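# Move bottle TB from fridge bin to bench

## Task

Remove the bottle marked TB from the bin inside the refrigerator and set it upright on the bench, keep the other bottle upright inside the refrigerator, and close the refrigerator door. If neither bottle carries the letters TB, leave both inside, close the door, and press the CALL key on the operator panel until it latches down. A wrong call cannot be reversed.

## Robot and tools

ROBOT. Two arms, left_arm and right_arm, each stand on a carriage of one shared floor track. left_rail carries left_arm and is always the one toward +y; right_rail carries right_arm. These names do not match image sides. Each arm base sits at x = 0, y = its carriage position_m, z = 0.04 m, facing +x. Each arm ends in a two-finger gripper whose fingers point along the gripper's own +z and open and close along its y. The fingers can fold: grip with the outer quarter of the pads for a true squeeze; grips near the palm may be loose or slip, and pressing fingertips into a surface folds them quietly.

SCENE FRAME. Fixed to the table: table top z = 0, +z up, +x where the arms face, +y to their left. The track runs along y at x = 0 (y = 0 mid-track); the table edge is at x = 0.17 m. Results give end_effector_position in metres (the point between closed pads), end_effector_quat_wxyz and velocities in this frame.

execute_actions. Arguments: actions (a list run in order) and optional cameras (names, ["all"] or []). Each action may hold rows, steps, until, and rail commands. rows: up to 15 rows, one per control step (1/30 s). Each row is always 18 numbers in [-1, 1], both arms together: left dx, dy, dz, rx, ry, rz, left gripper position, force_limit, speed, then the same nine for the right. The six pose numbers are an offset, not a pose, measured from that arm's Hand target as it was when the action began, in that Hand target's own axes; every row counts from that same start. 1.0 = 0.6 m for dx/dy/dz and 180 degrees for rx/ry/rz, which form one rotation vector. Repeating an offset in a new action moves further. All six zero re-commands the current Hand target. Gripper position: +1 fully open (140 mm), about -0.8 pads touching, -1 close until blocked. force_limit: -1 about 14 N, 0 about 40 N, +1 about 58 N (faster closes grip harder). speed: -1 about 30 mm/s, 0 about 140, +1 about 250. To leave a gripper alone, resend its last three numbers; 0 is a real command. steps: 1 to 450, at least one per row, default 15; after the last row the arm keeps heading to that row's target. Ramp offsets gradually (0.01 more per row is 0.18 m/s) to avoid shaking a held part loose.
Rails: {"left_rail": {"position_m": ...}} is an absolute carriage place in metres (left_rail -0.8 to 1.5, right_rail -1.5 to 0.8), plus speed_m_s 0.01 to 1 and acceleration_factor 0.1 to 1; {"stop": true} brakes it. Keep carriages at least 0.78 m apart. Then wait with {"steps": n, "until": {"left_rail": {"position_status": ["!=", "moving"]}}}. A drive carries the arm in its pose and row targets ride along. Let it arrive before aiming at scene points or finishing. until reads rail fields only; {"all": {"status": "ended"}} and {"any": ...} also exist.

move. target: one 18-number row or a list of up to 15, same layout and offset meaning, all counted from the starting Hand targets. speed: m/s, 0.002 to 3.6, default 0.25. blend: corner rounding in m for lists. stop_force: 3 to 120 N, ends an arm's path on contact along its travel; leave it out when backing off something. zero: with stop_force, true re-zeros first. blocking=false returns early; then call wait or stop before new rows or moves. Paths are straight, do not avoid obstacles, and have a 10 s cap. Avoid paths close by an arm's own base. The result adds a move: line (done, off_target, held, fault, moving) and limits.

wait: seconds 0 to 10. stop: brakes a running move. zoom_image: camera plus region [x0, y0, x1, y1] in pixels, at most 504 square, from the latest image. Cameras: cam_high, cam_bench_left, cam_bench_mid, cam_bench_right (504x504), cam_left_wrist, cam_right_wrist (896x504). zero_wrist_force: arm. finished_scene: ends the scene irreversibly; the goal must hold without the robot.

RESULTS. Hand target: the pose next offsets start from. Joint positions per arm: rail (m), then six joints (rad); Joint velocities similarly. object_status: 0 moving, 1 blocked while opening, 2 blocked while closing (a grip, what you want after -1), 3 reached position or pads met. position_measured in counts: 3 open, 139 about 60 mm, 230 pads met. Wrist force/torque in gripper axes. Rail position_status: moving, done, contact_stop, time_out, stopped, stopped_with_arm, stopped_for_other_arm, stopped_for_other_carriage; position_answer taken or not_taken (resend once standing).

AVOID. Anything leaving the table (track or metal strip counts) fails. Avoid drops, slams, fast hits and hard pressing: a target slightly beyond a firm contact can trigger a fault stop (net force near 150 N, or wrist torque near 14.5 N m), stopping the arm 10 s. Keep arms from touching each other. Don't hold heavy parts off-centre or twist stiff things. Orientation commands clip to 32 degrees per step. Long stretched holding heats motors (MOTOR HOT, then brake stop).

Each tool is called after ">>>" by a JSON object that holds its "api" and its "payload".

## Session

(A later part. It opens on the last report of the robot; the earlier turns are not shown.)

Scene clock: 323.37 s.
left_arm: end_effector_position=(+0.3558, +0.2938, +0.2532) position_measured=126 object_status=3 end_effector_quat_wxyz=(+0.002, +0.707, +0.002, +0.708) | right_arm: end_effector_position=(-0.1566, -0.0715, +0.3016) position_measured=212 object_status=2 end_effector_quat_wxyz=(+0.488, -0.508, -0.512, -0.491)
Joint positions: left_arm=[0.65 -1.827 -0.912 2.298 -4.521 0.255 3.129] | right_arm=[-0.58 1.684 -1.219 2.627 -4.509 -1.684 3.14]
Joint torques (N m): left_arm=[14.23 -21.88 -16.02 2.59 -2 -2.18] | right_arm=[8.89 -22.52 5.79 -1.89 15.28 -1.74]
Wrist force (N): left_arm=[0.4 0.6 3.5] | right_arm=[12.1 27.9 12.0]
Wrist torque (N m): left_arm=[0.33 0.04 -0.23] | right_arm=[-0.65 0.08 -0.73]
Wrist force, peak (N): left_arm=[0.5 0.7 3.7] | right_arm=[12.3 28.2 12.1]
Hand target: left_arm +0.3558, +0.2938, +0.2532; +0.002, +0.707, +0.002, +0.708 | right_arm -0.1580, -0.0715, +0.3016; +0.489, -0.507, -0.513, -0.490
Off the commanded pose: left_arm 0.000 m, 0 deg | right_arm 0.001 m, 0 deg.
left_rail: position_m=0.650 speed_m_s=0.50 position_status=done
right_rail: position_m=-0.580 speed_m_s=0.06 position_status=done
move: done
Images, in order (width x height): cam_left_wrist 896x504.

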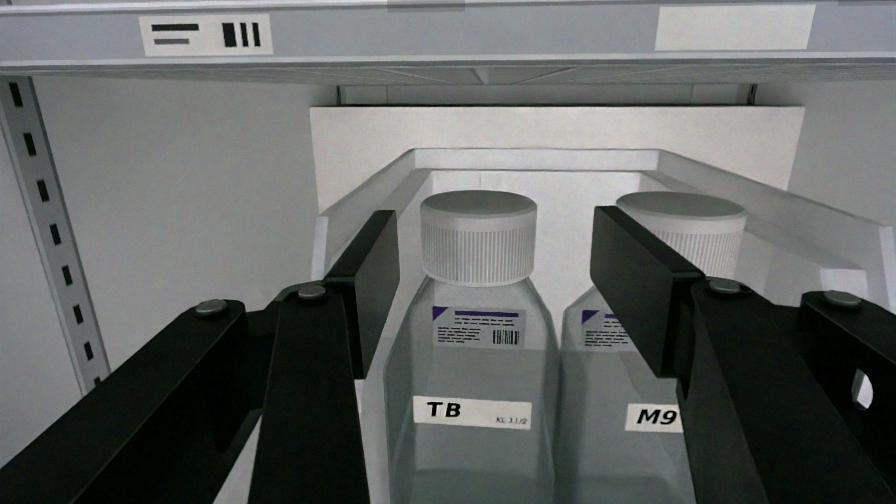

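>>> {"api": "move", "payload": {"target": [0.005,0.0,0.045,0,0,0,0.03,0.9,-0.5,0,0,0,0,0,0,-1,0.9,-0.8], "speed": 0.05, "stop_force": 6, "cameras": ["cam_left_wrist"]}}

>>> {"api": "zoom_image", "payload": {"camera": "cam_left_wrist", "region": [350, 100, 650, 350]}}

Scene clock: 336.60 s.
left_arm: end_effector_position=(+0.3828, +0.2938, +0.2562) position_measured=126 object_status=3 end_effector_quat_wxyz=(+0.002, +0.707, +0.002, +0.708) | right_arm: end_effector_position=(-0.1566, -0.0715, +0.3016) position_measured=212 object_status=2 end_effector_quat_wxyz=(+0.488, -0.508, -0.512, -0.491)
Joint positions: left_arm=[0.65 -1.748 -0.918 2.287 -4.501 0.176 3.126] | right_arm=[-0.58 1.684 -1.219 2.627 -4.509 -1.684 3.14]
Joint torques (N m): left_arm=[14.04 -42.03 -15.42 2.03 -1.96 -2.42] | right_arm=[9.5 -22.41 5.6 -1.72 15.29 -1.58]
Wrist force (N): left_arm=[0.9 0.7 3.6] | right_arm=[12.2 27.7 12.2]
Wrist torque (N m): left_arm=[0.35 -0.05 -0.25] | right_arm=[-0.67 0.05 -0.72]
Wrist force, peak (N): left_arm=[1.2 0.3 3.9] | right_arm=[12.2 28.2 12.2]
Hand target: left_arm +0.3828, +0.2938, +0.2562; +0.002, +0.707, +0.002, +0.708 | right_arm -0.1580, -0.0715, +0.3016; +0.489, -0.507, -0.513, -0.490
Off the commanded pose: left_arm 0.000 m, 0 deg | right_arm 0.001 m, 0 deg.
left_rail: position_m=0.650 speed_m_s=0.50 position_status=done
right_rail: position_m=-0.580 speed_m_s=0.06 position_status=done
move: done
Images, in order (width x height): cam_left_wrist 896x504.

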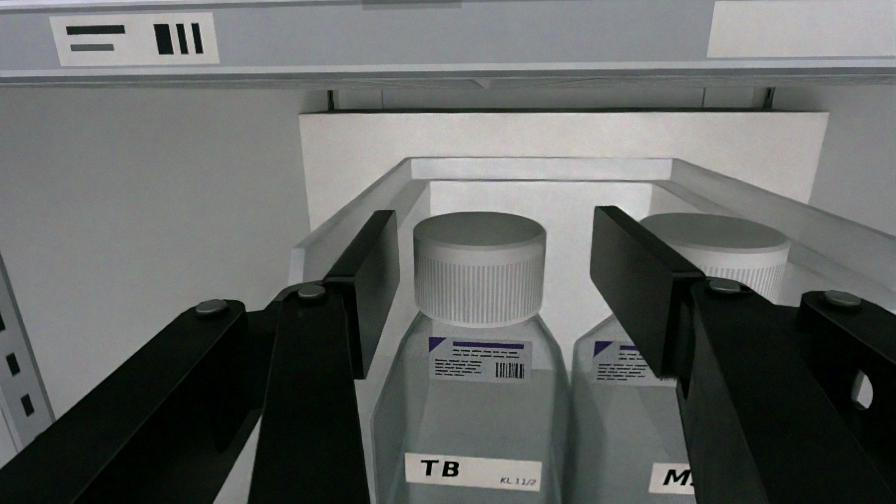

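Scaled by 1.680 from the camera's 896x504 image, which has a finer 1280x720 frame.

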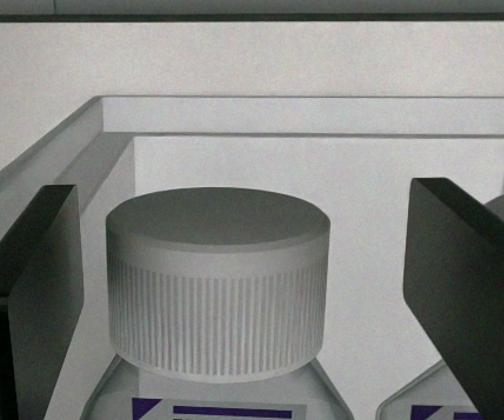

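>>> {"api": "execute_actions", "payload": {"actions": [{"rows":[[-0.006,-0.006,0,0,0,0,0.03,0.9,-0.5,0,0,0,0,0,0,-1,0.9,-0.8]],"steps":20},{"rows":[[0,0,0,0,0,0,-1,-0.3,-0.9,0,0,0,0,0,0,-1,0.9,-0.8]],"steps":75}], "cameras": ["cam_left_wrist"]}}

Scene clock: 352.43 s.
left_arm: end_effector_position=(+0.3828, +0.2974, +0.2526) position_measured=160 object_status=2 end_effector_quat_wxyz=(+0.002, +0.707, +0.002, +0.708) | right_arm: end_effector_position=(-0.1566, -0.0715, +0.3016) position_measured=212 object_status=2 end_effector_quat_wxyz=(+0.488, -0.508, -0.512, -0.491)
Joint positions: left_arm=[0.65 -1.75 -0.91 2.296 -4.518 0.178 3.127] | right_arm=[-0.58 1.684 -1.219 2.627 -4.509 -1.684 3.14]
Joint torques (N m): left_arm=[-4.82 -34.41 3.8 1.71 2.08 2.57] | right_arm=[9.14 -22.29 5.49 -1.51 15.1 -1.52]
Wrist force (N): left_arm=[-2.3 0.3 3.3] | right_arm=[11.8 27.9 12.2]
Wrist torque (N m): left_arm=[0.29 -0.06 -0.23] | right_arm=[-0.66 0.07 -0.73]
Wrist force, peak (N): left_arm=[-2.6 0.8 3.3] | right_arm=[12.4 28.1 12.1]
Hand target: left_arm +0.3828, +0.2974, +0.2526; +0.002, +0.707, +0.002, +0.708 | right_arm -0.1580, -0.0715, +0.3016; +0.489, -0.507, -0.513, -0.490
Off the commanded pose: left_arm 0.000 m, 0 deg | right_arm 0.001 m, 0 deg.
left_rail: position_m=0.650 speed_m_s=0.50 position_status=done
right_rail: position_m=-0.580 speed_m_s=0.06 position_status=done
Images, in order (width x height): cam_left_wrist 896x504.

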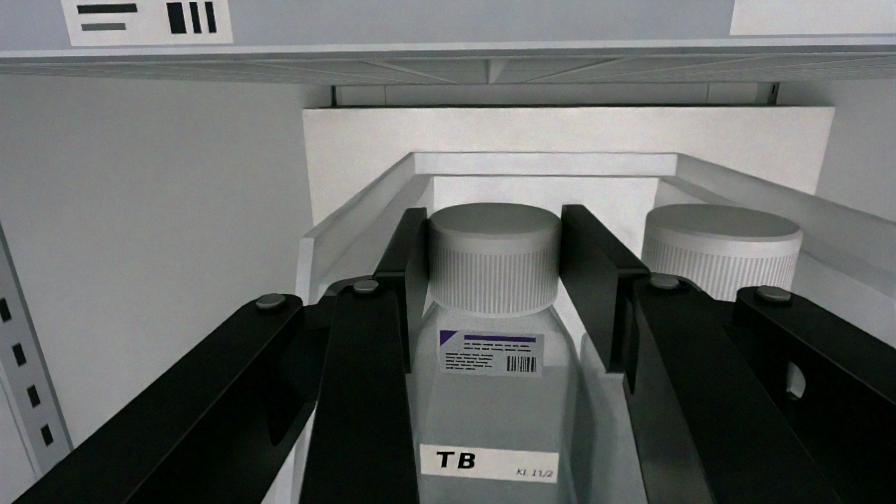

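>>> {"api": "move", "payload": {"target": [0.05,0,0,0,0,0,-1,-0.3,-0.9,0,0,0,0,0,0,-1,0.9,-0.8], "speed": 0.04, "stop_force": 30, "cameras": ["cam_left_wrist","cam_bench_left","cam_bench_mid"]}}

Scene clock: 356.30 s.
left_arm: end_effector_position=(+0.3827, +0.2975, +0.2826) position_measured=160 object_status=2 end_effector_quat_wxyz=(+0.002, +0.707, +0.002, +0.708) | right_arm: end_effector_position=(-0.1566, -0.0715, +0.3016) position_measured=212 object_status=2 end_effector_quat_wxyz=(+0.488, -0.508, -0.512, -0.491)
Joint positions: left_arm=[0.65 -1.75 -1.002 2.305 -4.435 0.178 3.127] | right_arm=[-0.58 1.684 -1.219 2.627 -4.509 -1.684 3.14]
Joint torques (N m): left_arm=[-11.06 -41.23 7.91 2.62 2 -2.47] | right_arm=[8.8 -22.15 6.66 -1.58 15.15 -1.42]
Wrist force (N): left_arm=[-3.0 0.3 3.5] | right_arm=[11.9 28.0 12.4]
Wrist torque (N m): left_arm=[0.29 -0.09 -0.24] | right_arm=[-0.63 0.07 -0.73]
Wrist force, peak (N): left_arm=[-3.4 0.6 3.6] | right_arm=[11.9 28.3 12.3]
Hand target: left_arm +0.3827, +0.2975, +0.2826; +0.002, +0.707, +0.002, +0.708 | right_arm -0.1580, -0.0715, +0.3016; +0.489, -0.507, -0.513, -0.490
Off the commanded pose: left_arm 0.000 m, 0 deg | right_arm 0.001 m, 0 deg.
left_rail: position_m=0.650 speed_m_s=0.50 position_status=done
right_rail: position_m=-0.580 speed_m_s=0.06 position_status=done
move: done
Images, in order (width x height): cam_bench_left 504x504, cam_bench_mid 504x504, cam_left_wrist 896x504.

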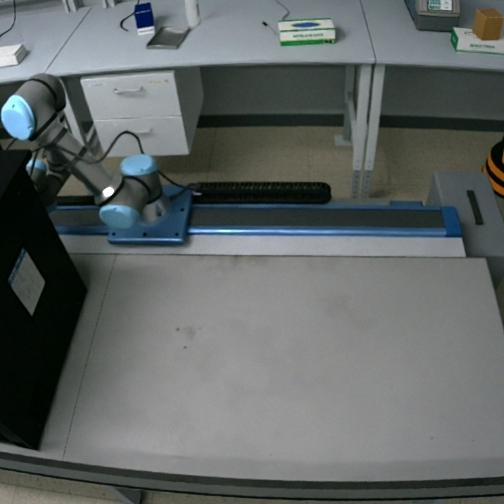

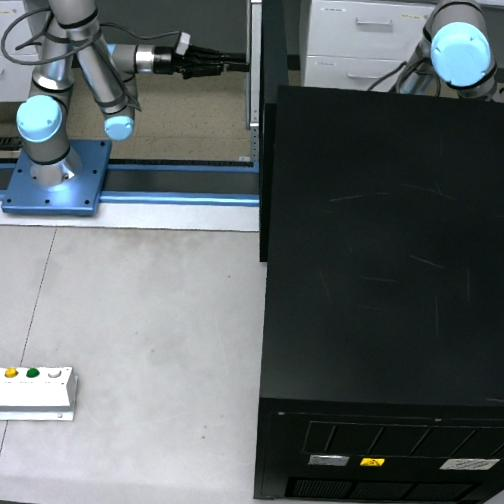

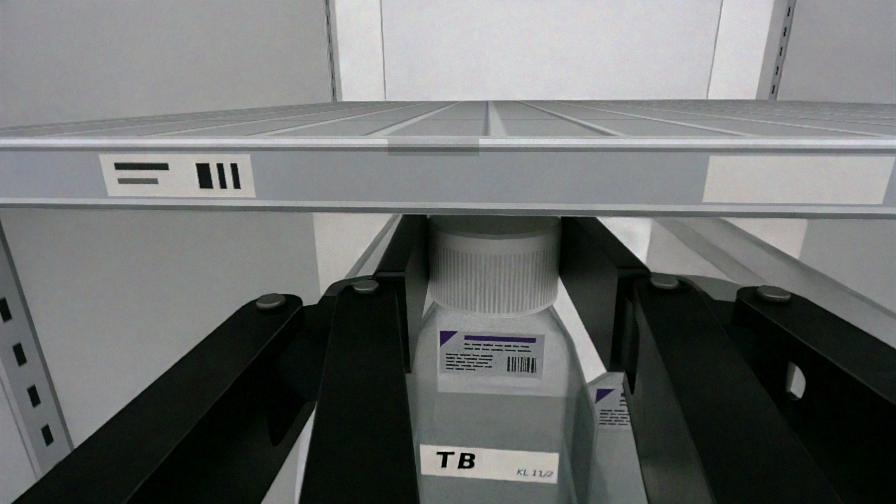

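>>> {"api": "move", "payload": {"target": [-0.024,0,0.004,0,0.155,0,-1,-0.3,-0.9,0,0,0,0,0,0,-1,0.9,-0.8], "speed": 0.15, "cameras": ["cam_left_wrist"]}}

Scene clock: 385.90 s.
left_arm: end_effector_position=(+0.3851, +0.2974, +0.2682) position_measured=160 object_status=2 end_effector_quat_wxyz=(+0.002, +0.515, +0.002, +0.857) end_effector_velocity=(+0.000, +0.000, +0.000) end_effector_angular_velocity=(-0.001, -0.001, -0.002) | right_arm: end_effector_position=(-0.1566, -0.0715, +0.3016) position_measured=212 object_status=2 end_effector_quat_wxyz=(+0.488, -0.508, -0.512, -0.491)
Joint positions: left_arm=[0.65 -1.636 -0.766 2.491 -3.422 0.493 1.708] | right_arm=[-0.58 1.684 -1.219 2.627 -4.509 -1.684 3.14]
Joint velocities: left_arm=[0 0.001 0.001 0 0.002 0.001 -0.005] | right_arm=[within noise]
Joint torques (N m): left_arm=[14.38 -24.4 -5.57 -0.85 6.32 -2.93] | right_arm=[10.27 -21.07 5.03 -1.4 15.28 -1.42]
Wrist force (N): left_arm=[-3.2 -0.1 2.5] | right_arm=[11.9 28.2 12.2]
Wrist torque (N m): left_arm=[0.21 -0.07 -0.12] | right_arm=[-0.62 0.06 -0.73]
Wrist force, peak (N): left_arm=[-3.4 -1.0 3.7] | right_arm=[12.1 28.2 12.4]
Hand target: left_arm +0.3851, +0.2975, +0.2682; +0.002, +0.515, +0.002, +0.857 | right_arm -0.1580, -0.0715, +0.3016; +0.489, -0.507, -0.513, -0.490
Off the commanded pose: left_arm 0.000 m, 0 deg | right_arm 0.001 m, 0 deg.
left_rail: position_m=0.650 speed_m_s=0.50 position_status=done
right_rail: position_m=-0.580 speed_m_s=0.06 position_status=done
move: done
Images, in order (width x height): cam_left_wrist 896x504.

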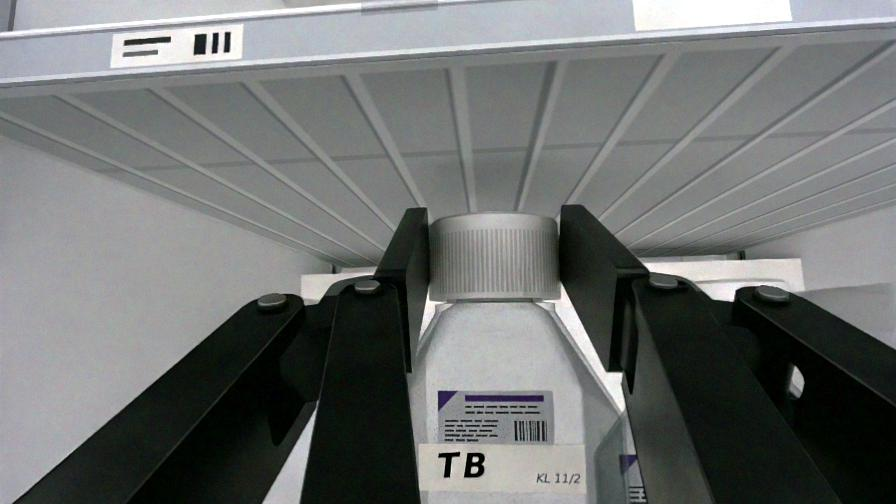

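>>> {"api": "move", "payload": {"target": [0.031,0,-0.059,0,0,0,-1,-0.3,-0.9,0,0,0,0,0,0,-1,0.9,-0.8], "speed": 0.03, "stop_force": 5, "cameras": ["cam_left_wrist"]}}

Scene clock: 391.43 s.
left_arm: end_effector_position=(+0.3451, +0.2975, +0.2680) position_measured=160 object_status=2 end_effector_quat_wxyz=(+0.002, +0.515, +0.002, +0.857) | right_arm: end_effector_position=(-0.1566, -0.0715, +0.3016) position_measured=212 object_status=2 end_effector_quat_wxyz=(+0.488, -0.508, -0.512, -0.491)
Joint positions: left_arm=[0.65 -1.753 -0.685 2.485 -3.702 0.52 1.942] | right_arm=[-0.58 1.684 -1.219 2.627 -4.509 -1.684 3.14]
Joint torques (N m): left_arm=[-11.75 -26.09 -10.23 -5.13 6.11 2.75] | right_arm=[10.24 -22.01 5 -1.41 15.07 -1.43]
Wrist force (N): left_arm=[-3.3 -0.3 2.6] | right_arm=[11.6 28.4 12.1]
Wrist torque (N m): left_arm=[0.26 -0.05 -0.19] | right_arm=[-0.60 0.10 -0.73]
Wrist force, peak (N): left_arm=[-4.4 -1.2 3.0] | right_arm=[11.8 28.4 12.5]
Hand target: left_arm +0.3451, +0.2975, +0.2680; +0.002, +0.515, +0.002, +0.857 | right_arm -0.1580, -0.0715, +0.3016; +0.489, -0.507, -0.513, -0.490
Off the commanded pose: left_arm 0.000 m, 0 deg | right_arm 0.001 m, 0 deg.
left_rail: position_m=0.650 speed_m_s=0.50 position_status=done
right_rail: position_m=-0.580 speed_m_s=0.06 position_status=done
move: done
Images, in order (width x height): cam_left_wrist 896x504.

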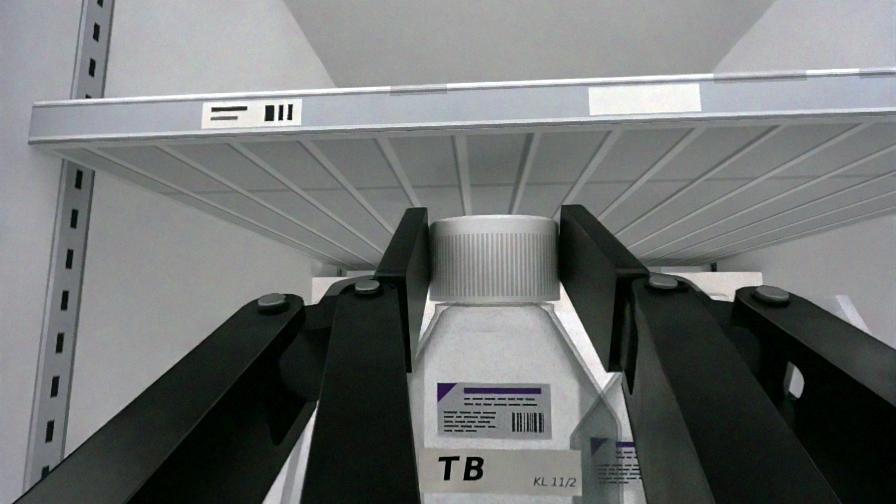

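>>> {"api": "move", "payload": {"target": [0.0235,0,-0.044,0,0,0,-1,-0.3,-0.9,0,0,0,0,0,0,-1,0.9,-0.8], "speed": 0.03, "stop_force": 5, "cameras": ["cam_left_wrist"]}}

Scene clock: 395.80 s.
left_arm: end_effector_position=(+0.3152, +0.2975, +0.2681) position_measured=160 object_status=2 end_effector_quat_wxyz=(+0.002, +0.515, +0.002, +0.857) | right_arm: end_effector_position=(-0.1566, -0.0715, +0.3016) position_measured=212 object_status=2 end_effector_quat_wxyz=(+0.488, -0.508, -0.512, -0.491)
Joint positions: left_arm=[0.65 -1.841 -0.639 2.47 -3.87 0.554 2.101] | right_arm=[-0.58 1.684 -1.219 2.627 -4.509 -1.684 3.14]
Joint torques (N m): left_arm=[-11.56 -25.33 -8.12 -4.32 5.58 3] | right_arm=[10.6 -21.85 5.24 -1.33 15.09 -1.6]
Wrist force (N): left_arm=[-3.3 -0.5 3.8] | right_arm=[11.7 28.1 12.3]
Wrist torque (N m): left_arm=[0.17 0.05 -0.24] | right_arm=[-0.61 0.07 -0.73]
Wrist force, peak (N): left_arm=[-3.6 -0.5 4.2] | right_arm=[11.8 28.4 12.3]
Hand target: left_arm +0.3152, +0.2975, +0.2681; +0.002, +0.515, +0.002, +0.857 | right_arm -0.1580, -0.0715, +0.3016; +0.489, -0.507, -0.513, -0.490
Off the commanded pose: left_arm 0.000 m, 0 deg | right_arm 0.001 m, 0 deg.
left_rail: position_m=0.650 speed_m_s=0.50 position_status=done
right_rail: position_m=-0.580 speed_m_s=0.06 position_status=done
move: done
Images, in order (width x height): cam_left_wrist 896x504.

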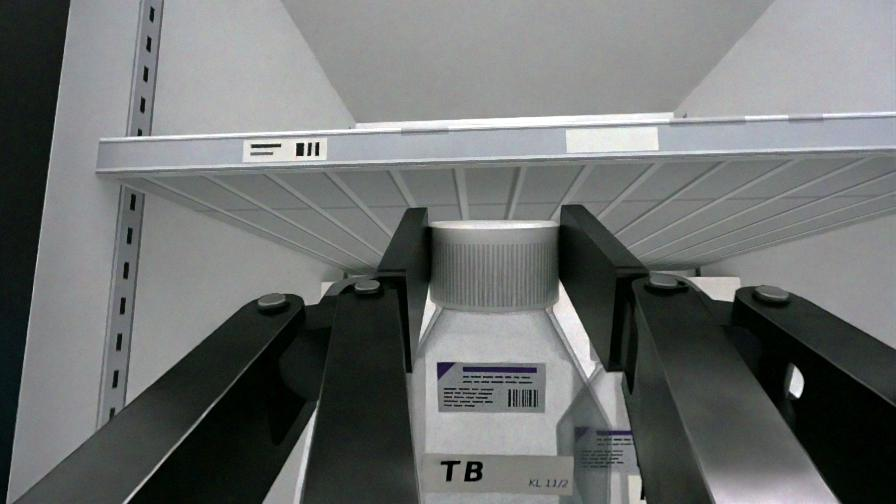

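>>> {"api": "move", "payload": {"target": [0.0235,0,-0.044,0,0,0,-1,-0.3,-0.9,0,0,0,0,0,0,-1,0.9,-0.8], "speed": 0.02, "stop_force": 5, "cameras": ["cam_left_wrist"]}}

Scene clock: 399.80 s.
left_arm: end_effector_position=(+0.3092, +0.2975, +0.2681) position_measured=160 object_status=2 end_effector_quat_wxyz=(+0.002, +0.515, +0.002, +0.857) | right_arm: end_effector_position=(-0.1566, -0.0715, +0.3016) position_measured=212 object_status=2 end_effector_quat_wxyz=(+0.488, -0.508, -0.512, -0.491)
Joint positions: left_arm=[0.65 -1.859 -0.632 2.466 -3.898 0.562 2.13] | right_arm=[-0.58 1.684 -1.219 2.627 -4.509 -1.684 3.14]
Joint torques (N m): left_arm=[14.34 -43.08 17.68 -0.01 0.04 -2.38] | right_arm=[10.76 -20.63 4.71 -1.01 15.2 -1.2]
Wrist force (N): left_arm=[-3.5 0.2 3.3] | right_arm=[11.8 28.1 12.4]
Wrist torque (N m): left_arm=[0.23 -0.06 -0.28] | right_arm=[-0.63 0.07 -0.73]
Wrist force, peak (N): left_arm=[-3.7 -0.6 4.5] | right_arm=[11.9 28.2 12.3]
Hand target: left_arm +0.3092, +0.2975, +0.2681; +0.002, +0.515, +0.002, +0.857 (not the last commanded pose) | right_arm -0.1580, -0.0715, +0.3016; +0.489, -0.507, -0.513, -0.490
Off the commanded pose: left_arm 0.024 m, 0 deg | right_arm 0.001 m, 0 deg.
left_rail: position_m=0.650 speed_m_s=0.50 position_status=done
right_rail: position_m=-0.580 speed_m_s=0.06 position_status=done
move: held (left_arm; a check stopped the path); limits=held
pose unreachable (left arm): on one or more control steps of this call, first in action 0 (counted from 0), this arm could not follow its commanded pose, so it was not sent that pose on those steps. It may still have moved: this result reports where it is.
cause: moving toward the commanded pose would bring a part of the arm (just beyond joint 5 (wrist 1)) too close to the robot's own body.
Images, in order (width x height): cam_left_wrist 896x504.

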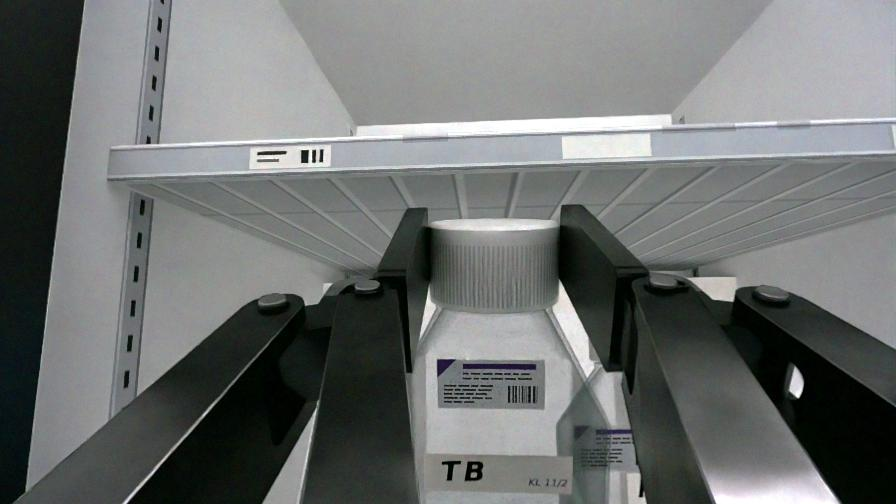

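>>> {"api": "execute_actions", "payload": {"actions": [{"left_rail":{"position_m":0.75,"speed_m_s":0.02},"rows":[[0,0.0111,0,0,0,0,-1,-0.3,-0.9,0,0,0,0,0,0,-1,0.9,-0.8]],"steps":10},{"rows":[[0,0.0111,0,0,0,0,-1,-0.3,-0.9,0,0,0,0,0,0,-1,0.9,-0.8]],"steps":10},{"rows":[[0,0.0111,0,0,0,0,-1,-0.3,-0.9,0,0,0,0,0,0,-1,0.9,-0.8]],"steps":10},{"rows":[[0,0.0111,0,0,0,0,-1,-0.3,-0.9,0,0,0,0,0,0,-1,0.9,-0.8]],"steps":10},{"rows":[[0,0.0111,0,0,0,0,-1,-0.3,-0.9,0,0,0,0,0,0,-1,0.9,-0.8]],"steps":10},{"rows":[[0,0.0111,0,0,0,0,-1,-0.3,-0.9,0,0,0,0,0,0,-1,0.9,-0.8]],"steps":10},{"rows":[[0,0.0111,0,0,0,0,-1,-0.3,-0.9,0,0,0,0,0,0,-1,0.9,-0.8]],"steps":10},{"rows":[[0,0.0111,0,0,0,0,-1,-0.3,-0.9,0,0,0,0,0,0,-1,0.9,-0.8]],"steps":10},{"rows":[[0,0.0111,0,0,0,0,-1,-0.3,-0.9,0,0,0,0,0,0,-1,0.9,-0.8]],"steps":10},{"rows":[[0,0.0111,0,0,0,0,-1,-0.3,-0.9,0,0,0,0,0,0,-1,0.9,-0.8]],"steps":10},{"rows":[[0,0.0111,0,0,0,0,-1,-0.3,-0.9,0,0,0,0,0,0,-1,0.9,-0.8]],"steps":10},{"rows":[[0,0.0111,0,0,0,0,-1,-0.3,-0.9,0,0,0,0,0,0,-1,0.9,-0.8]],"steps":10},{"rows":[[0,0.0111,0,0,0,0,-1,-0.3,-0.9,0,0,0,0,0,0,-1,0.9,-0.8]],"steps":10},{"rows":[[0,0.0111,0,0,0,0,-1,-0.3,-0.9,0,0,0,0,0,0,-1,0.9,-0.8]],"steps":10},{"rows":[[0,0.0111,0,0,0,0,-1,-0.3,-0.9,0,0,0,0,0,0,-1,0.9,-0.8]],"steps":20}]}}

>>> {"api": "execute_actions", "payload": {"actions": [], "cameras": ["cam_left_wrist"]}}

Scene clock: 417.17 s.
left_arm: end_effector_position=(+0.3091, +0.2976, +0.2687) position_measured=160 object_status=2 end_effector_quat_wxyz=(+0.002, +0.515, +0.002, +0.857) | right_arm: end_effector_position=(-0.1566, -0.0715, +0.3016) position_measured=212 object_status=2 end_effector_quat_wxyz=(+0.488, -0.508, -0.512, -0.491)
Joint positions: left_arm=[0.75 -1.793 -0.699 2.227 -3.494 0.534 2.016] | right_arm=[-0.58 1.684 -1.219 2.627 -4.509 -1.684 3.14]
Joint torques (N m): left_arm=[14.58 -49.54 -16.75 -0.44 0.02 -2.68] | right_arm=[10.77 -21.56 4.75 -0.8 15.14 -1.37]
Wrist force (N): left_arm=[-3.6 0.0 2.9] | right_arm=[11.8 28.1 12.2]
Wrist torque (N m): left_arm=[0.33 -0.02 -0.08] | right_arm=[-0.66 0.06 -0.72]
Wrist force, peak (N): left_arm=[-3.6 -1.2 4.1] | right_arm=[11.9 28.3 12.4]
Hand target: left_arm +0.3091, +0.2976, +0.2687; +0.002, +0.515, +0.002, +0.857 | right_arm -0.1580, -0.0715, +0.3016; +0.489, -0.507, -0.513, -0.490
Off the commanded pose: left_arm 0.000 m, 0 deg | right_arm 0.001 m, 0 deg.
left_rail: position_m=0.750 speed_m_s=0.02 position_status=done
right_rail: position_m=-0.580 speed_m_s=0.06 position_status=done

Scene clock: 417.17 s.
left_arm: end_effector_position=(+0.3091, +0.2976, +0.2687) position_measured=160 object_status=2 end_effector_quat_wxyz=(+0.002, +0.515, +0.002, +0.857) | right_arm: end_effector_position=(-0.1566, -0.0715, +0.3016) position_measured=212 object_status=2 end_effector_quat_wxyz=(+0.488, -0.508, -0.512, -0.491)
Joint positions: left_arm=[0.75 -1.793 -0.699 2.227 -3.494 0.534 2.016] | right_arm=[-0.58 1.684 -1.219 2.627 -4.509 -1.684 3.14]
Joint velocities: within noise
Joint torques (N m): left_arm=[14.58 -49.54 -16.75 -0.44 0.02 -2.68] | right_arm=[10.77 -21.56 4.75 -0.8 15.14 -1.37]
Wrist force (N): left_arm=[-3.6 0.0 2.9] | right_arm=[11.8 28.1 12.2]
Wrist torque (N m): left_arm=[0.33 -0.02 -0.08] | right_arm=[-0.66 0.06 -0.72]
Wrist force, peak (N): left_arm=[-3.6 0.0 2.9] | right_arm=[11.8 28.1 12.2]
Hand target: left_arm +0.3091, +0.2976, +0.2687; +0.002, +0.515, +0.002, +0.857 | right_arm -0.1580, -0.0715, +0.3016; +0.489, -0.507, -0.513, -0.490
Tool commands: left_gripper/position=-1.0 left_gripper/force_limit=-0.3 left_gripper/speed=-0.9 right_gripper/position=-1.0 right_gripper/force_limit=+0.9 right_gripper/speed=-0.8
Off the commanded pose: left_arm 0.000 m, 0 deg | right_arm 0.001 m, 0 deg.
left_rail: position_m=0.750 speed_m_s=0.02 position_status=done
right_rail: position_m=-0.580 speed_m_s=0.06 position_status=done
Images, in order (width x height): cam_left_wrist 896x504.

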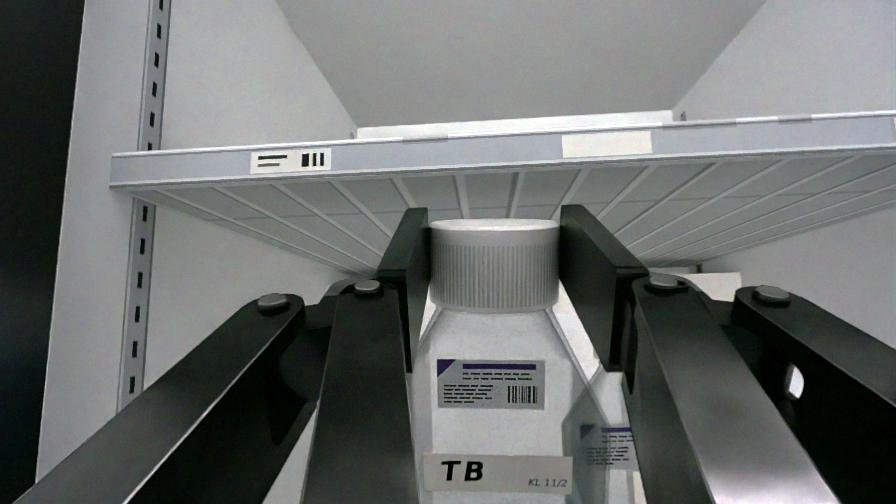

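>>> {"api": "move", "payload": {"target": [0.033,0,-0.056,0,0,0,-1,-0.3,-0.9,0,0,0,0,0,0,-1,0.9,-0.8], "speed": 0.02, "stop_force": 6, "cameras": ["cam_left_wrist"]}}

Scene clock: 421.93 s.
left_arm: end_effector_position=(+0.2701, +0.2976, +0.2704) position_measured=160 object_status=2 end_effector_quat_wxyz=(+0.002, +0.515, +0.002, +0.857) | right_arm: end_effector_position=(-0.1566, -0.0715, +0.3016) position_measured=212 object_status=2 end_effector_quat_wxyz=(+0.488, -0.508, -0.512, -0.491)
Joint positions: left_arm=[0.75 -1.88 -0.67 2.207 -3.629 0.572 2.164] | right_arm=[-0.58 1.684 -1.219 2.627 -4.509 -1.684 3.14]
Joint torques (N m): left_arm=[-11.68 -31.73 -15.35 -4.13 5.93 2.89] | right_arm=[10.57 -19.95 4.67 -0.97 15.2 -1.26]
Wrist force (N): left_arm=[-4.0 0.0 3.3] | right_arm=[11.7 28.2 12.2]
Wrist torque (N m): left_arm=[0.29 -0.02 -0.19] | right_arm=[-0.59 0.08 -0.72]
Wrist force, peak (N): left_arm=[-4.2 0.1 3.6] | right_arm=[11.9 28.3 12.3]
Hand target: left_arm +0.2701, +0.2976, +0.2704; +0.002, +0.515, +0.002, +0.857 | right_arm -0.1580, -0.0715, +0.3016; +0.489, -0.507, -0.513, -0.490
Off the commanded pose: left_arm 0.000 m, 0 deg | right_arm 0.001 m, 0 deg.
left_rail: position_m=0.750 speed_m_s=0.02 position_status=done
right_rail: position_m=-0.580 speed_m_s=0.06 position_status=done
move: done
Images, in order (width x height): cam_left_wrist 896x504.

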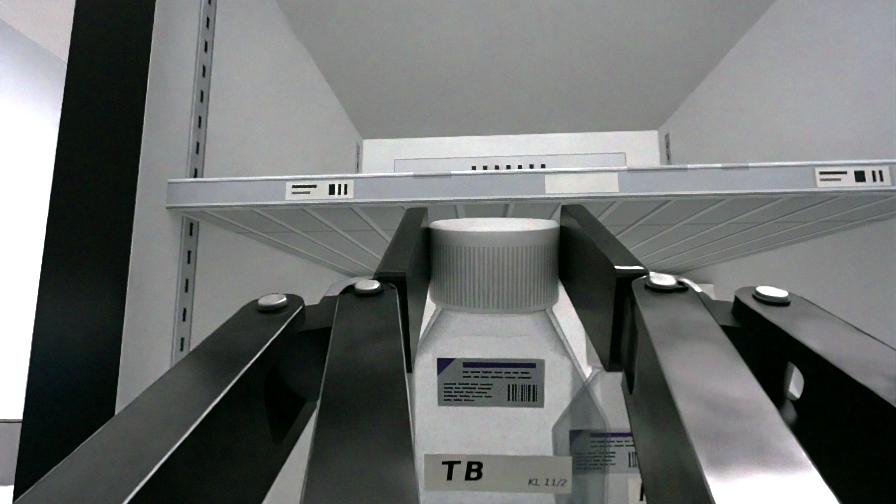

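>>> {"api": "move", "payload": {"target": [[0.053,0,-0.028,0,0,0,-1,-0.3,-0.9,0,0,0,0,0,0,-1,0.9,-0.8],[0.194,0,-0.0097,0,0,0,-1,-0.3,-0.9,0,0,0,0,0,0,-1,0.9,-0.8]], "speed": 0.03, "stop_force": 7, "cameras": ["cam_left_wrist","cam_high"]}}

Scene clock: 430.83 s.
left_arm: end_effector_position=(+0.2103, +0.2983, +0.3704) position_measured=161 object_status=2 end_effector_quat_wxyz=(+0.002, +0.515, +0.002, +0.857) | right_arm: end_effector_position=(-0.1567, -0.0715, +0.3016) position_measured=212 object_status=2 end_effector_quat_wxyz=(+0.488, -0.508, -0.512, -0.491)
Joint positions: left_arm=[0.75 -2.008 -0.921 2.229 -3.554 0.645 2.35] | right_arm=[-0.58 1.684 -1.219 2.627 -4.509 -1.684 3.14]
Joint torques (N m): left_arm=[-11.02 -45.74 -2.79 0.44 5.21 2.78] | right_arm=[10.18 -20.1 4.68 -0.8 15.17 -1.3]
Wrist force (N): left_arm=[-2.9 0.3 2.2] | right_arm=[11.8 28.2 12.5]
Wrist torque (N m): left_arm=[0.32 -0.10 -0.23] | right_arm=[-0.63 0.07 -0.72]
Wrist force, peak (N): left_arm=[-4.4 -0.1 3.8] | right_arm=[12.0 28.3 12.3]
Hand target: left_arm +0.2103, +0.2983, +0.3704; +0.002, +0.515, +0.002, +0.857 | right_arm -0.1580, -0.0715, +0.3016; +0.489, -0.507, -0.513, -0.490
Off the commanded pose: left_arm 0.000 m, 0 deg | right_arm 0.001 m, 0 deg.
left_rail: position_m=0.750 speed_m_s=0.02 position_status=done
right_rail: position_m=-0.580 speed_m_s=0.06 position_status=done
move: done
Images, in order (width x height): cam_high 504x504, cam_left_wrist 896x504.

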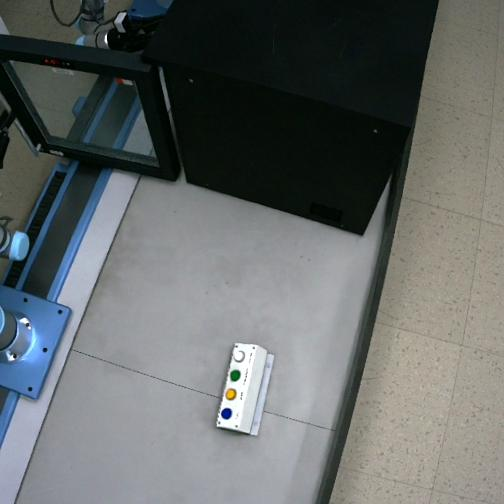

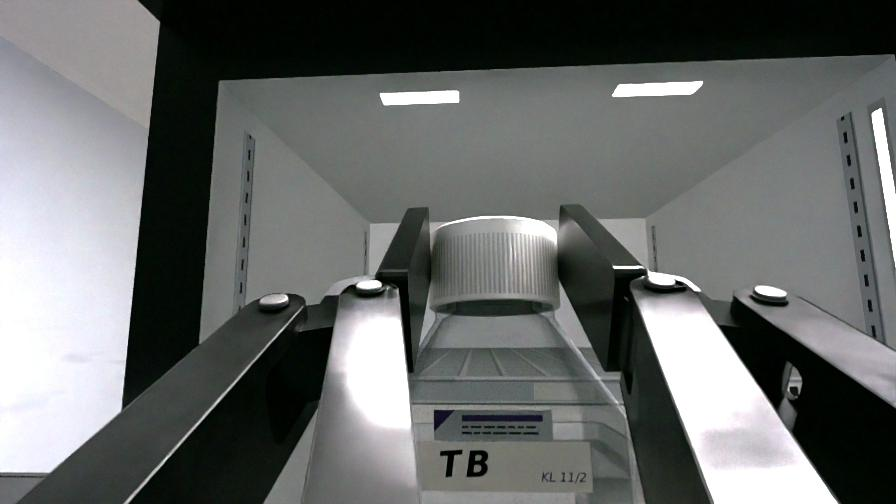

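>>> {"api": "move", "payload": {"target": [0.047,0,-0.088,0,-0.061,0,-1,-0.3,-0.9,0,0,0,0,0,0,-1,0.9,-0.8], "speed": 0.1}}

>>> {"api": "execute_actions", "payload": {"actions": [{"left_rail":{"position_m":1.3,"speed_m_s":0.25,"acceleration_factor":0.2},"steps":200,"until":{"left_rail":{"position_status":["!=","moving"]}}}], "cameras": ["cam_left_wrist","cam_bench_left"]}}

Scene clock: 436.93 s.
left_arm: end_effector_position=(+0.1505, +0.2984, +0.3705) position_measured=161 object_status=2 end_effector_quat_wxyz=(+0.002, +0.595, +0.002, +0.804) | right_arm: end_effector_position=(-0.1567, -0.0715, +0.3016) position_measured=212 object_status=2 end_effector_quat_wxyz=(+0.488, -0.508, -0.512, -0.491)
Joint positions: left_arm=[0.75 -2.17 -0.953 2.097 -3.789 0.661 2.73] | right_arm=[-0.58 1.684 -1.219 2.627 -4.509 -1.684 3.14]
Joint torques (N m): left_arm=[-10.86 -47.29 -21.77 -0.84 4.12 2.8] | right_arm=[9.96 -20.46 4.4 -0.68 15.33 -1.23]
Wrist force (N): left_arm=[-3.6 0.0 3.4] | right_arm=[11.9 28.2 12.4]
Wrist torque (N m): left_arm=[0.23 0.02 -0.22] | right_arm=[-0.63 0.04 -0.73]
Wrist force, peak (N): left_arm=[-3.6 0.0 3.4] | right_arm=[11.8 28.5 12.3]
Hand target: left_arm +0.1505, +0.2984, +0.3705; +0.002, +0.595, +0.002, +0.804 | right_arm -0.1580, -0.0715, +0.3016; +0.489, -0.507, -0.513, -0.490
Off the commanded pose: left_arm 0.000 m, 0 deg | right_arm 0.001 m, 0 deg.
left_rail: position_m=0.750 speed_m_s=0.02 position_status=done
right_rail: position_m=-0.580 speed_m_s=0.06 position_status=done
move: done

Scene clock: 440.33 s.
left_arm: end_effector_position=(+0.1505, +0.8484, +0.3705) position_measured=161 object_status=2 end_effector_quat_wxyz=(+0.002, +0.595, +0.002, +0.804) | right_arm: end_effector_position=(-0.1567, -0.0715, +0.3016) position_measured=212 object_status=2 end_effector_quat_wxyz=(+0.488, -0.508, -0.512, -0.491)
Joint positions: left_arm=[1.3 -2.17 -0.953 2.097 -3.789 0.661 2.731] | right_arm=[-0.58 1.684 -1.219 2.627 -4.509 -1.684 3.14]
Joint torques (N m): left_arm=[-7.73 -42.24 -13.87 0.39 2.87 2.9] | right_arm=[9.49 -20.79 4.4 -0.58 15.13 -1.22]
Wrist force (N): left_arm=[-3.5 -0.2 3.0] | right_arm=[11.8 28.3 12.4]
Wrist torque (N m): left_arm=[0.19 0.01 -0.22] | right_arm=[-0.62 0.07 -0.72]
Wrist force, peak (N): left_arm=[-3.6 0.0 3.2] | right_arm=[11.9 28.4 12.5]
Hand target: left_arm +0.1505, +0.8484, +0.3705; +0.002, +0.595, +0.002, +0.804 | right_arm -0.1580, -0.0715, +0.3016; +0.489, -0.507, -0.513, -0.490
Tool commands: left_gripper/position=-1.0 left_gripper/force_limit=-0.3 left_gripper/speed=-0.9 right_gripper/position=-1.0 right_gripper/force_limit=+0.9 right_gripper/speed=-0.8
Off the commanded pose: left_arm 0.000 m, 0 deg | right_arm 0.001 m, 0 deg.
left_rail: position_m=1.300 speed_m_s=0.25 position_status=done
right_rail: position_m=-0.580 speed_m_s=0.06 position_status=done
Images, in order (width x height): cam_bench_left 504x504, cam_left_wrist 896x504.

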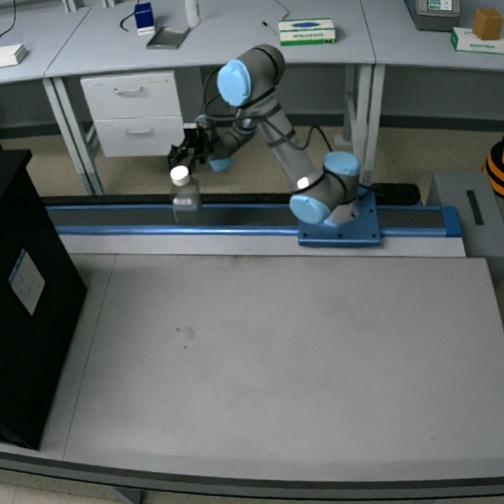

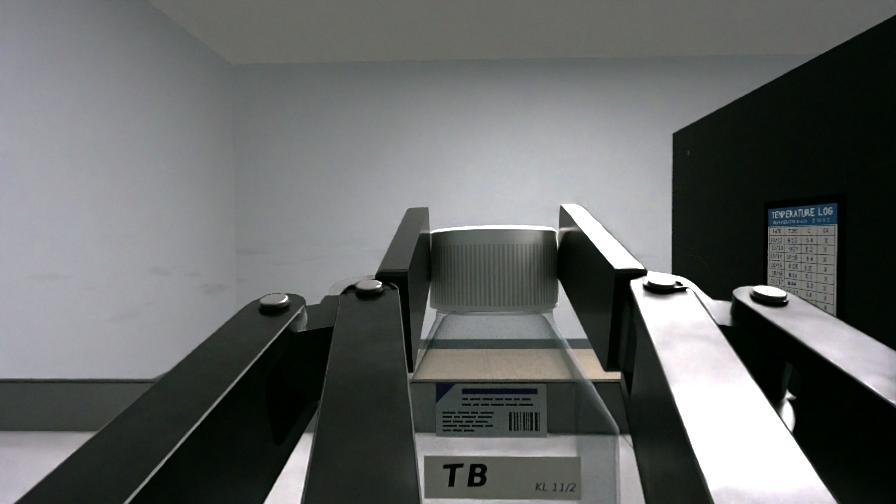

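>>> {"api": "move", "payload": {"target": [-0.312,0,0.34,0,-0.055,0,-1,-0.3,-0.9,0,0,0,0,0,0,-1,0.9,-0.8], "speed": 0.12, "cameras": ["cam_left_wrist","cam_bench_left"]}}

Scene clock: 447.93 s.
left_arm: end_effector_position=(+0.4003, +0.8474, +0.2512) position_measured=161 object_status=2 end_effector_quat_wxyz=(+0.002, +0.662, +0.002, +0.749) | right_arm: end_effector_position=(-0.1567, -0.0715, +0.3016) position_measured=212 object_status=2 end_effector_quat_wxyz=(+0.488, -0.508, -0.512, -0.491)
Joint positions: left_arm=[1.3 -1.664 -0.892 2.216 -3.541 0.155 2.217] | right_arm=[-0.58 1.684 -1.219 2.627 -4.509 -1.684 3.14]
Joint torques (N m): left_arm=[14.26 -45.68 5.93 -0.54 -0.16 -2.62] | right_arm=[9 -20.12 4.95 -0.39 15.29 -1.17]
Wrist force (N): left_arm=[-3.0 0.3 2.7] | right_arm=[11.8 28.3 12.2]
Wrist torque (N m): left_arm=[0.32 -0.09 -0.10] | right_arm=[-0.63 0.07 -0.73]
Wrist force, peak (N): left_arm=[-3.3 0.0 4.1] | right_arm=[11.8 28.5 12.3]
Hand target: left_arm +0.4004, +0.8474, +0.2513; +0.002, +0.662, +0.002, +0.750 | right_arm -0.1580, -0.0715, +0.3016; +0.489, -0.507, -0.513, -0.490
Off the commanded pose: left_arm 0.000 m, 0 deg | right_arm 0.001 m, 0 deg.
left_rail: position_m=1.300 speed_m_s=0.25 position_status=done
right_rail: position_m=-0.580 speed_m_s=0.06 position_status=done
move: done
Images, in order (width x height): cam_bench_left 504x504, cam_left_wrist 896x504.

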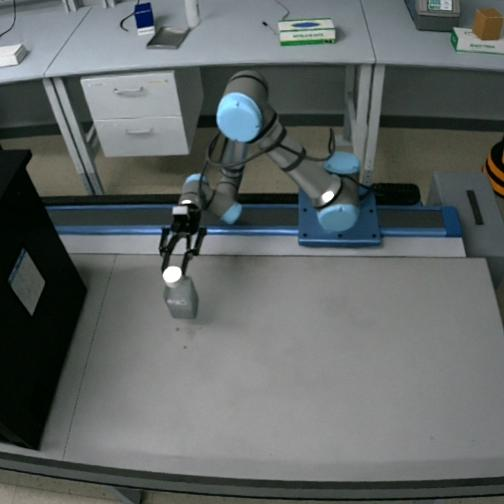

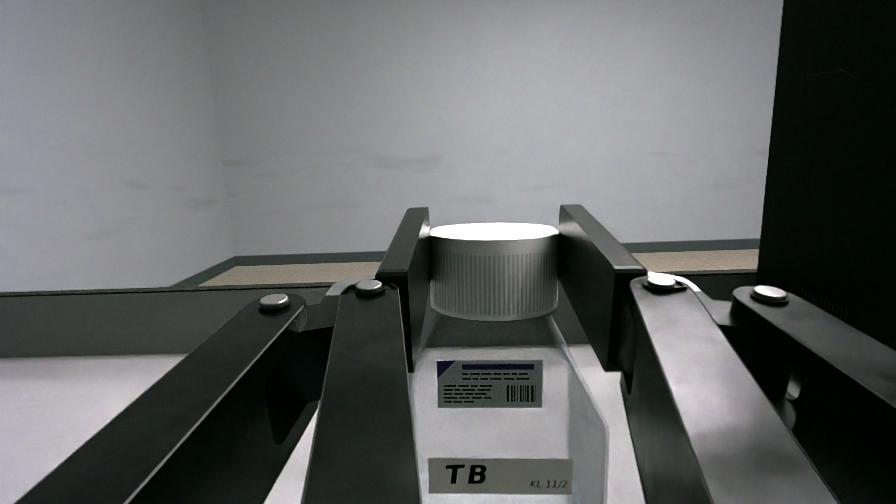

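>>> {"api": "move", "payload": {"target": [-0.116,0,-0.014,0,0,0,-1,-0.3,-0.9,0,0,0,0,0,0,-1,0.9,-0.8], "speed": 0.1}}

>>> {"api": "move", "payload": {"target": [-0.066,0,-0.008,0,0,0,-1,-0.3,-0.9,0,0,0,0,0,0,-1,0.9,-0.8], "speed": 0.01, "stop_force": 3, "cameras": ["cam_left_wrist","cam_bench_left"]}}

Scene clock: 452.50 s.
left_arm: end_effector_position=(+0.4007, +0.8470, +0.1812) position_measured=161 object_status=2 end_effector_quat_wxyz=(+0.002, +0.662, +0.002, +0.750) | right_arm: end_effector_position=(-0.1567, -0.0715, +0.3016) position_measured=212 object_status=2 end_effector_quat_wxyz=(+0.488, -0.508, -0.512, -0.491)
Joint positions: left_arm=[1.3 -1.663 -0.694 2.175 -3.683 0.154 2.202] | right_arm=[-0.58 1.684 -1.219 2.627 -4.509 -1.684 3.14]
Joint torques (N m): left_arm=[-9.33 -32.17 -17.17 -4.77 6.06 2.67] | right_arm=[8.16 -20.15 5.71 -0.31 15.04 -1.22]
Wrist force (N): left_arm=[-3.3 -0.1 2.9] | right_arm=[11.7 28.2 12.3]
Wrist torque (N m): left_arm=[0.24 0.00 -0.20] | right_arm=[-0.64 0.10 -0.73]
Wrist force, peak (N): left_arm=[-4.0 -0.1 2.8] | right_arm=[12.0 28.5 12.4]
Hand target: left_arm +0.4007, +0.8470, +0.1812; +0.002, +0.662, +0.002, +0.750 | right_arm -0.1580, -0.0715, +0.3016; +0.489, -0.507, -0.513, -0.490
Off the commanded pose: left_arm 0.000 m, 0 deg | right_arm 0.001 m, 0 deg.
left_rail: position_m=1.300 speed_m_s=0.25 position_status=done
right_rail: position_m=-0.580 speed_m_s=0.06 position_status=done
move: done

Scene clock: 454.20 s.
left_arm: end_effector_position=(+0.4007, +0.8469, +0.1755) position_measured=161 object_status=2 end_effector_quat_wxyz=(+0.002, +0.662, +0.002, +0.750) | right_arm: end_effector_position=(-0.1567, -0.0715, +0.3016) position_measured=212 object_status=2 end_effector_quat_wxyz=(+0.488, -0.508, -0.512, -0.491)
Joint positions: left_arm=[1.3 -1.663 -0.678 2.17 -3.693 0.154 2.201] | right_arm=[-0.58 1.684 -1.219 2.627 -4.509 -1.684 3.14]
Joint torques (N m): left_arm=[-8.37 -50.16 9.12 -0.59 1 0.48] | right_arm=[8.32 -20.11 5.07 -0.28 15.35 -1.26]
Wrist force (N): left_arm=[-2.8 -0.1 3.0] | right_arm=[11.8 28.3 12.2]
Wrist torque (N m): left_arm=[0.24 -0.03 -0.19] | right_arm=[-0.63 0.06 -0.73]
Wrist force, peak (N): left_arm=[4.4 1.3 2.2] | right_arm=[11.6 28.5 12.4]
Hand target: left_arm +0.4007, +0.8469, +0.1755; +0.002, +0.662, +0.002, +0.750 (not the last commanded pose) | right_arm -0.1580, -0.0715, +0.3016; +0.489, -0.507, -0.513, -0.490
Off the commanded pose: left_arm 0.034 m, 0 deg | right_arm 0.001 m, 0 deg.
left_rail: position_m=1.300 speed_m_s=0.25 position_status=done
right_rail: position_m=-0.580 speed_m_s=0.06 position_status=done
move: contact (left_arm)
Images, in order (width x height): cam_bench_left 504x504, cam_left_wrist 896x504.

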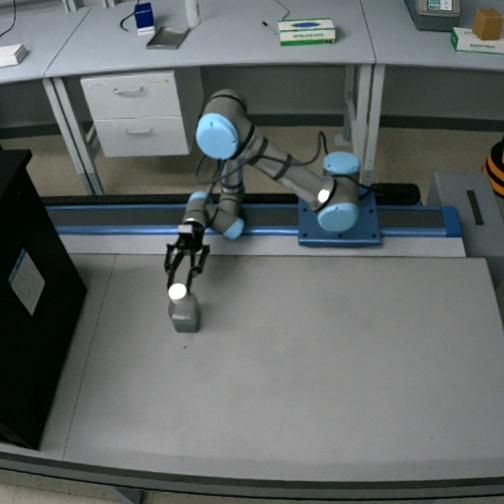

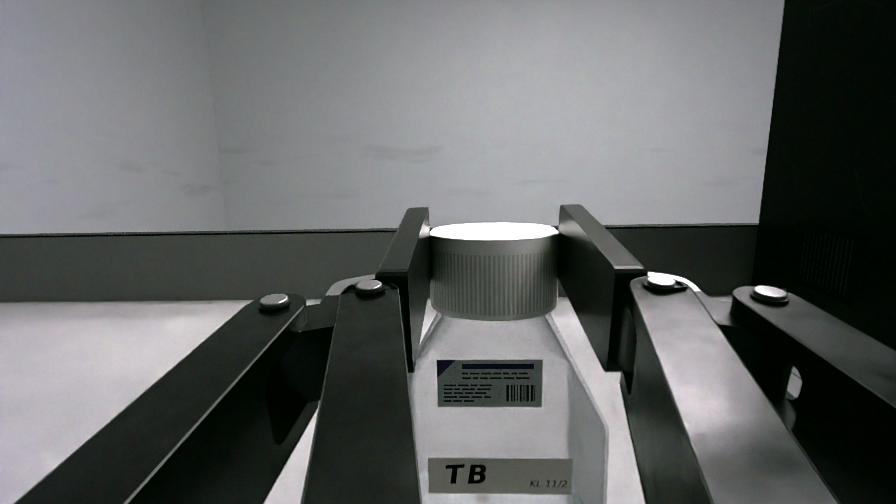

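>>> {"api": "move", "payload": {"target": [-0.02,0,-0.0025,0,0,0,-1,-0.3,-0.9,0,0,0,0,0,0,-1,0.9,-0.8], "speed": 0.008, "stop_force": 9, "cameras": ["cam_left_wrist"]}}

Scene clock: 457.07 s.
left_arm: end_effector_position=(+0.4007, +0.8470, +0.1751) position_measured=161 object_status=2 end_effector_quat_wxyz=(+0.002, +0.662, +0.002, +0.750) | right_arm: end_effector_position=(-0.1567, -0.0715, +0.3016) position_measured=212 object_status=2 end_effector_quat_wxyz=(+0.488, -0.508, -0.512, -0.491)
Joint positions: left_arm=[1.3 -1.663 -0.677 2.17 -3.694 0.154 2.201] | right_arm=[-0.58 1.684 -1.219 2.627 -4.509 -1.684 3.14]
Joint torques (N m): left_arm=[-6.58 -46.48 10.37 -0.42 -0.41 -0.64] | right_arm=[8.58 -20.73 5.08 -0.25 15.2 -1.24]
Wrist force (N): left_arm=[3.7 0.7 2.8] | right_arm=[11.7 28.3 12.3]
Wrist torque (N m): left_arm=[0.22 -0.01 -0.21] | right_arm=[-0.63 0.09 -0.73]
Wrist force, peak (N): left_arm=[9.1 1.8 2.2] | right_arm=[11.8 28.5 12.3]
Hand target: left_arm +0.4007, +0.8470, +0.1751; +0.002, +0.662, +0.002, +0.750 (not the last commanded pose) | right_arm -0.1580, -0.0715, +0.3016; +0.489, -0.507, -0.513, -0.490
Off the commanded pose: left_arm 0.012 m, 0 deg | right_arm 0.001 m, 0 deg.
left_rail: position_m=1.300 speed_m_s=0.25 position_status=done
right_rail: position_m=-0.580 speed_m_s=0.06 position_status=done
move: contact (left_arm)
Images, in order (width x height): cam_left_wrist 896x504.

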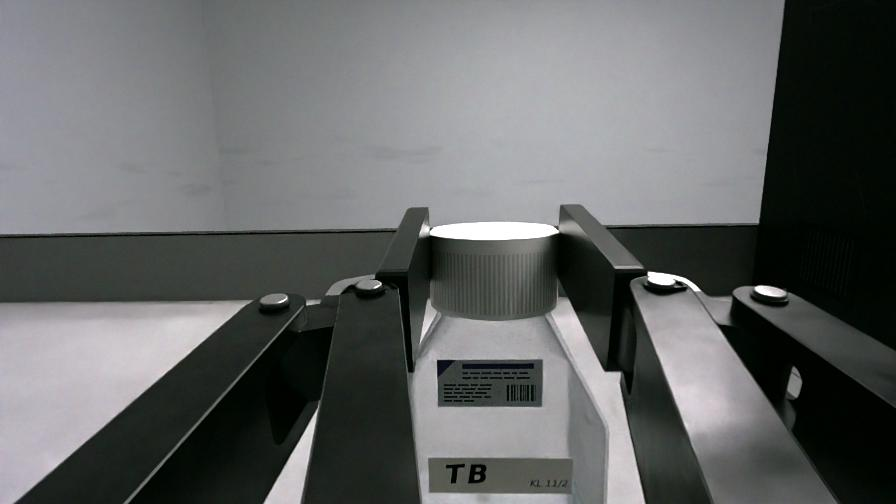

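>>> {"api": "execute_actions", "payload": {"actions": [{"rows":[[0,0,0,0,0,0,0.03,0.9,-1,0,0,0,0,0,0,-1,0.9,-0.8]],"steps":45}], "cameras": ["cam_left_wrist"]}}

Scene clock: 460.10 s.
left_arm: end_effector_position=(+0.4007, +0.8470, +0.1751) position_measured=126 object_status=3 end_effector_quat_wxyz=(+0.002, +0.662, +0.002, +0.750) | right_arm: end_effector_position=(-0.1567, -0.0715, +0.3016) position_measured=212 object_status=2 end_effector_quat_wxyz=(+0.488, -0.508, -0.512, -0.491)
Joint positions: left_arm=[1.3 -1.663 -0.677 2.17 -3.694 0.154 2.201] | right_arm=[-0.58 1.684 -1.219 2.627 -4.509 -1.684 3.14]
Joint torques (N m): left_arm=[-7.01 -47.05 1.36 -2.61 -0.16 -0.75] | right_arm=[9.05 -20.37 5.46 -0.2 15.2 -1.31]
Wrist force (N): left_arm=[0.8 -0.1 3.3] | right_arm=[11.6 28.2 12.3]
Wrist torque (N m): left_arm=[0.24 -0.07 -0.20] | right_arm=[-0.63 0.11 -0.72]
Wrist force, peak (N): left_arm=[4.2 0.6 2.8] | right_arm=[11.9 28.4 12.4]
Hand target: left_arm +0.4007, +0.8470, +0.1751; +0.002, +0.662, +0.002, +0.750 | right_arm -0.1580, -0.0715, +0.3016; +0.489, -0.507, -0.513, -0.490
Off the commanded pose: left_arm 0.000 m, 0 deg | right_arm 0.001 m, 0 deg.
left_rail: position_m=1.300 speed_m_s=0.25 position_status=done
right_rail: position_m=-0.580 speed_m_s=0.06 position_status=done
Images, in order (width x height): cam_left_wrist 896x504.

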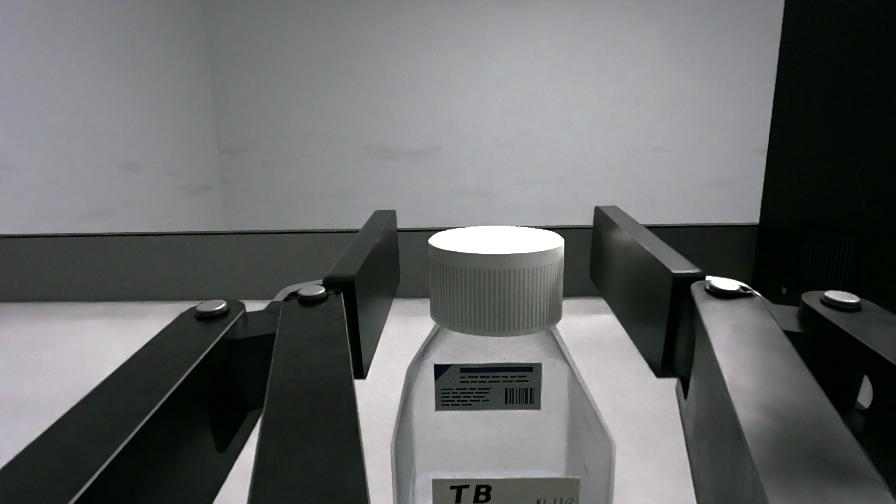

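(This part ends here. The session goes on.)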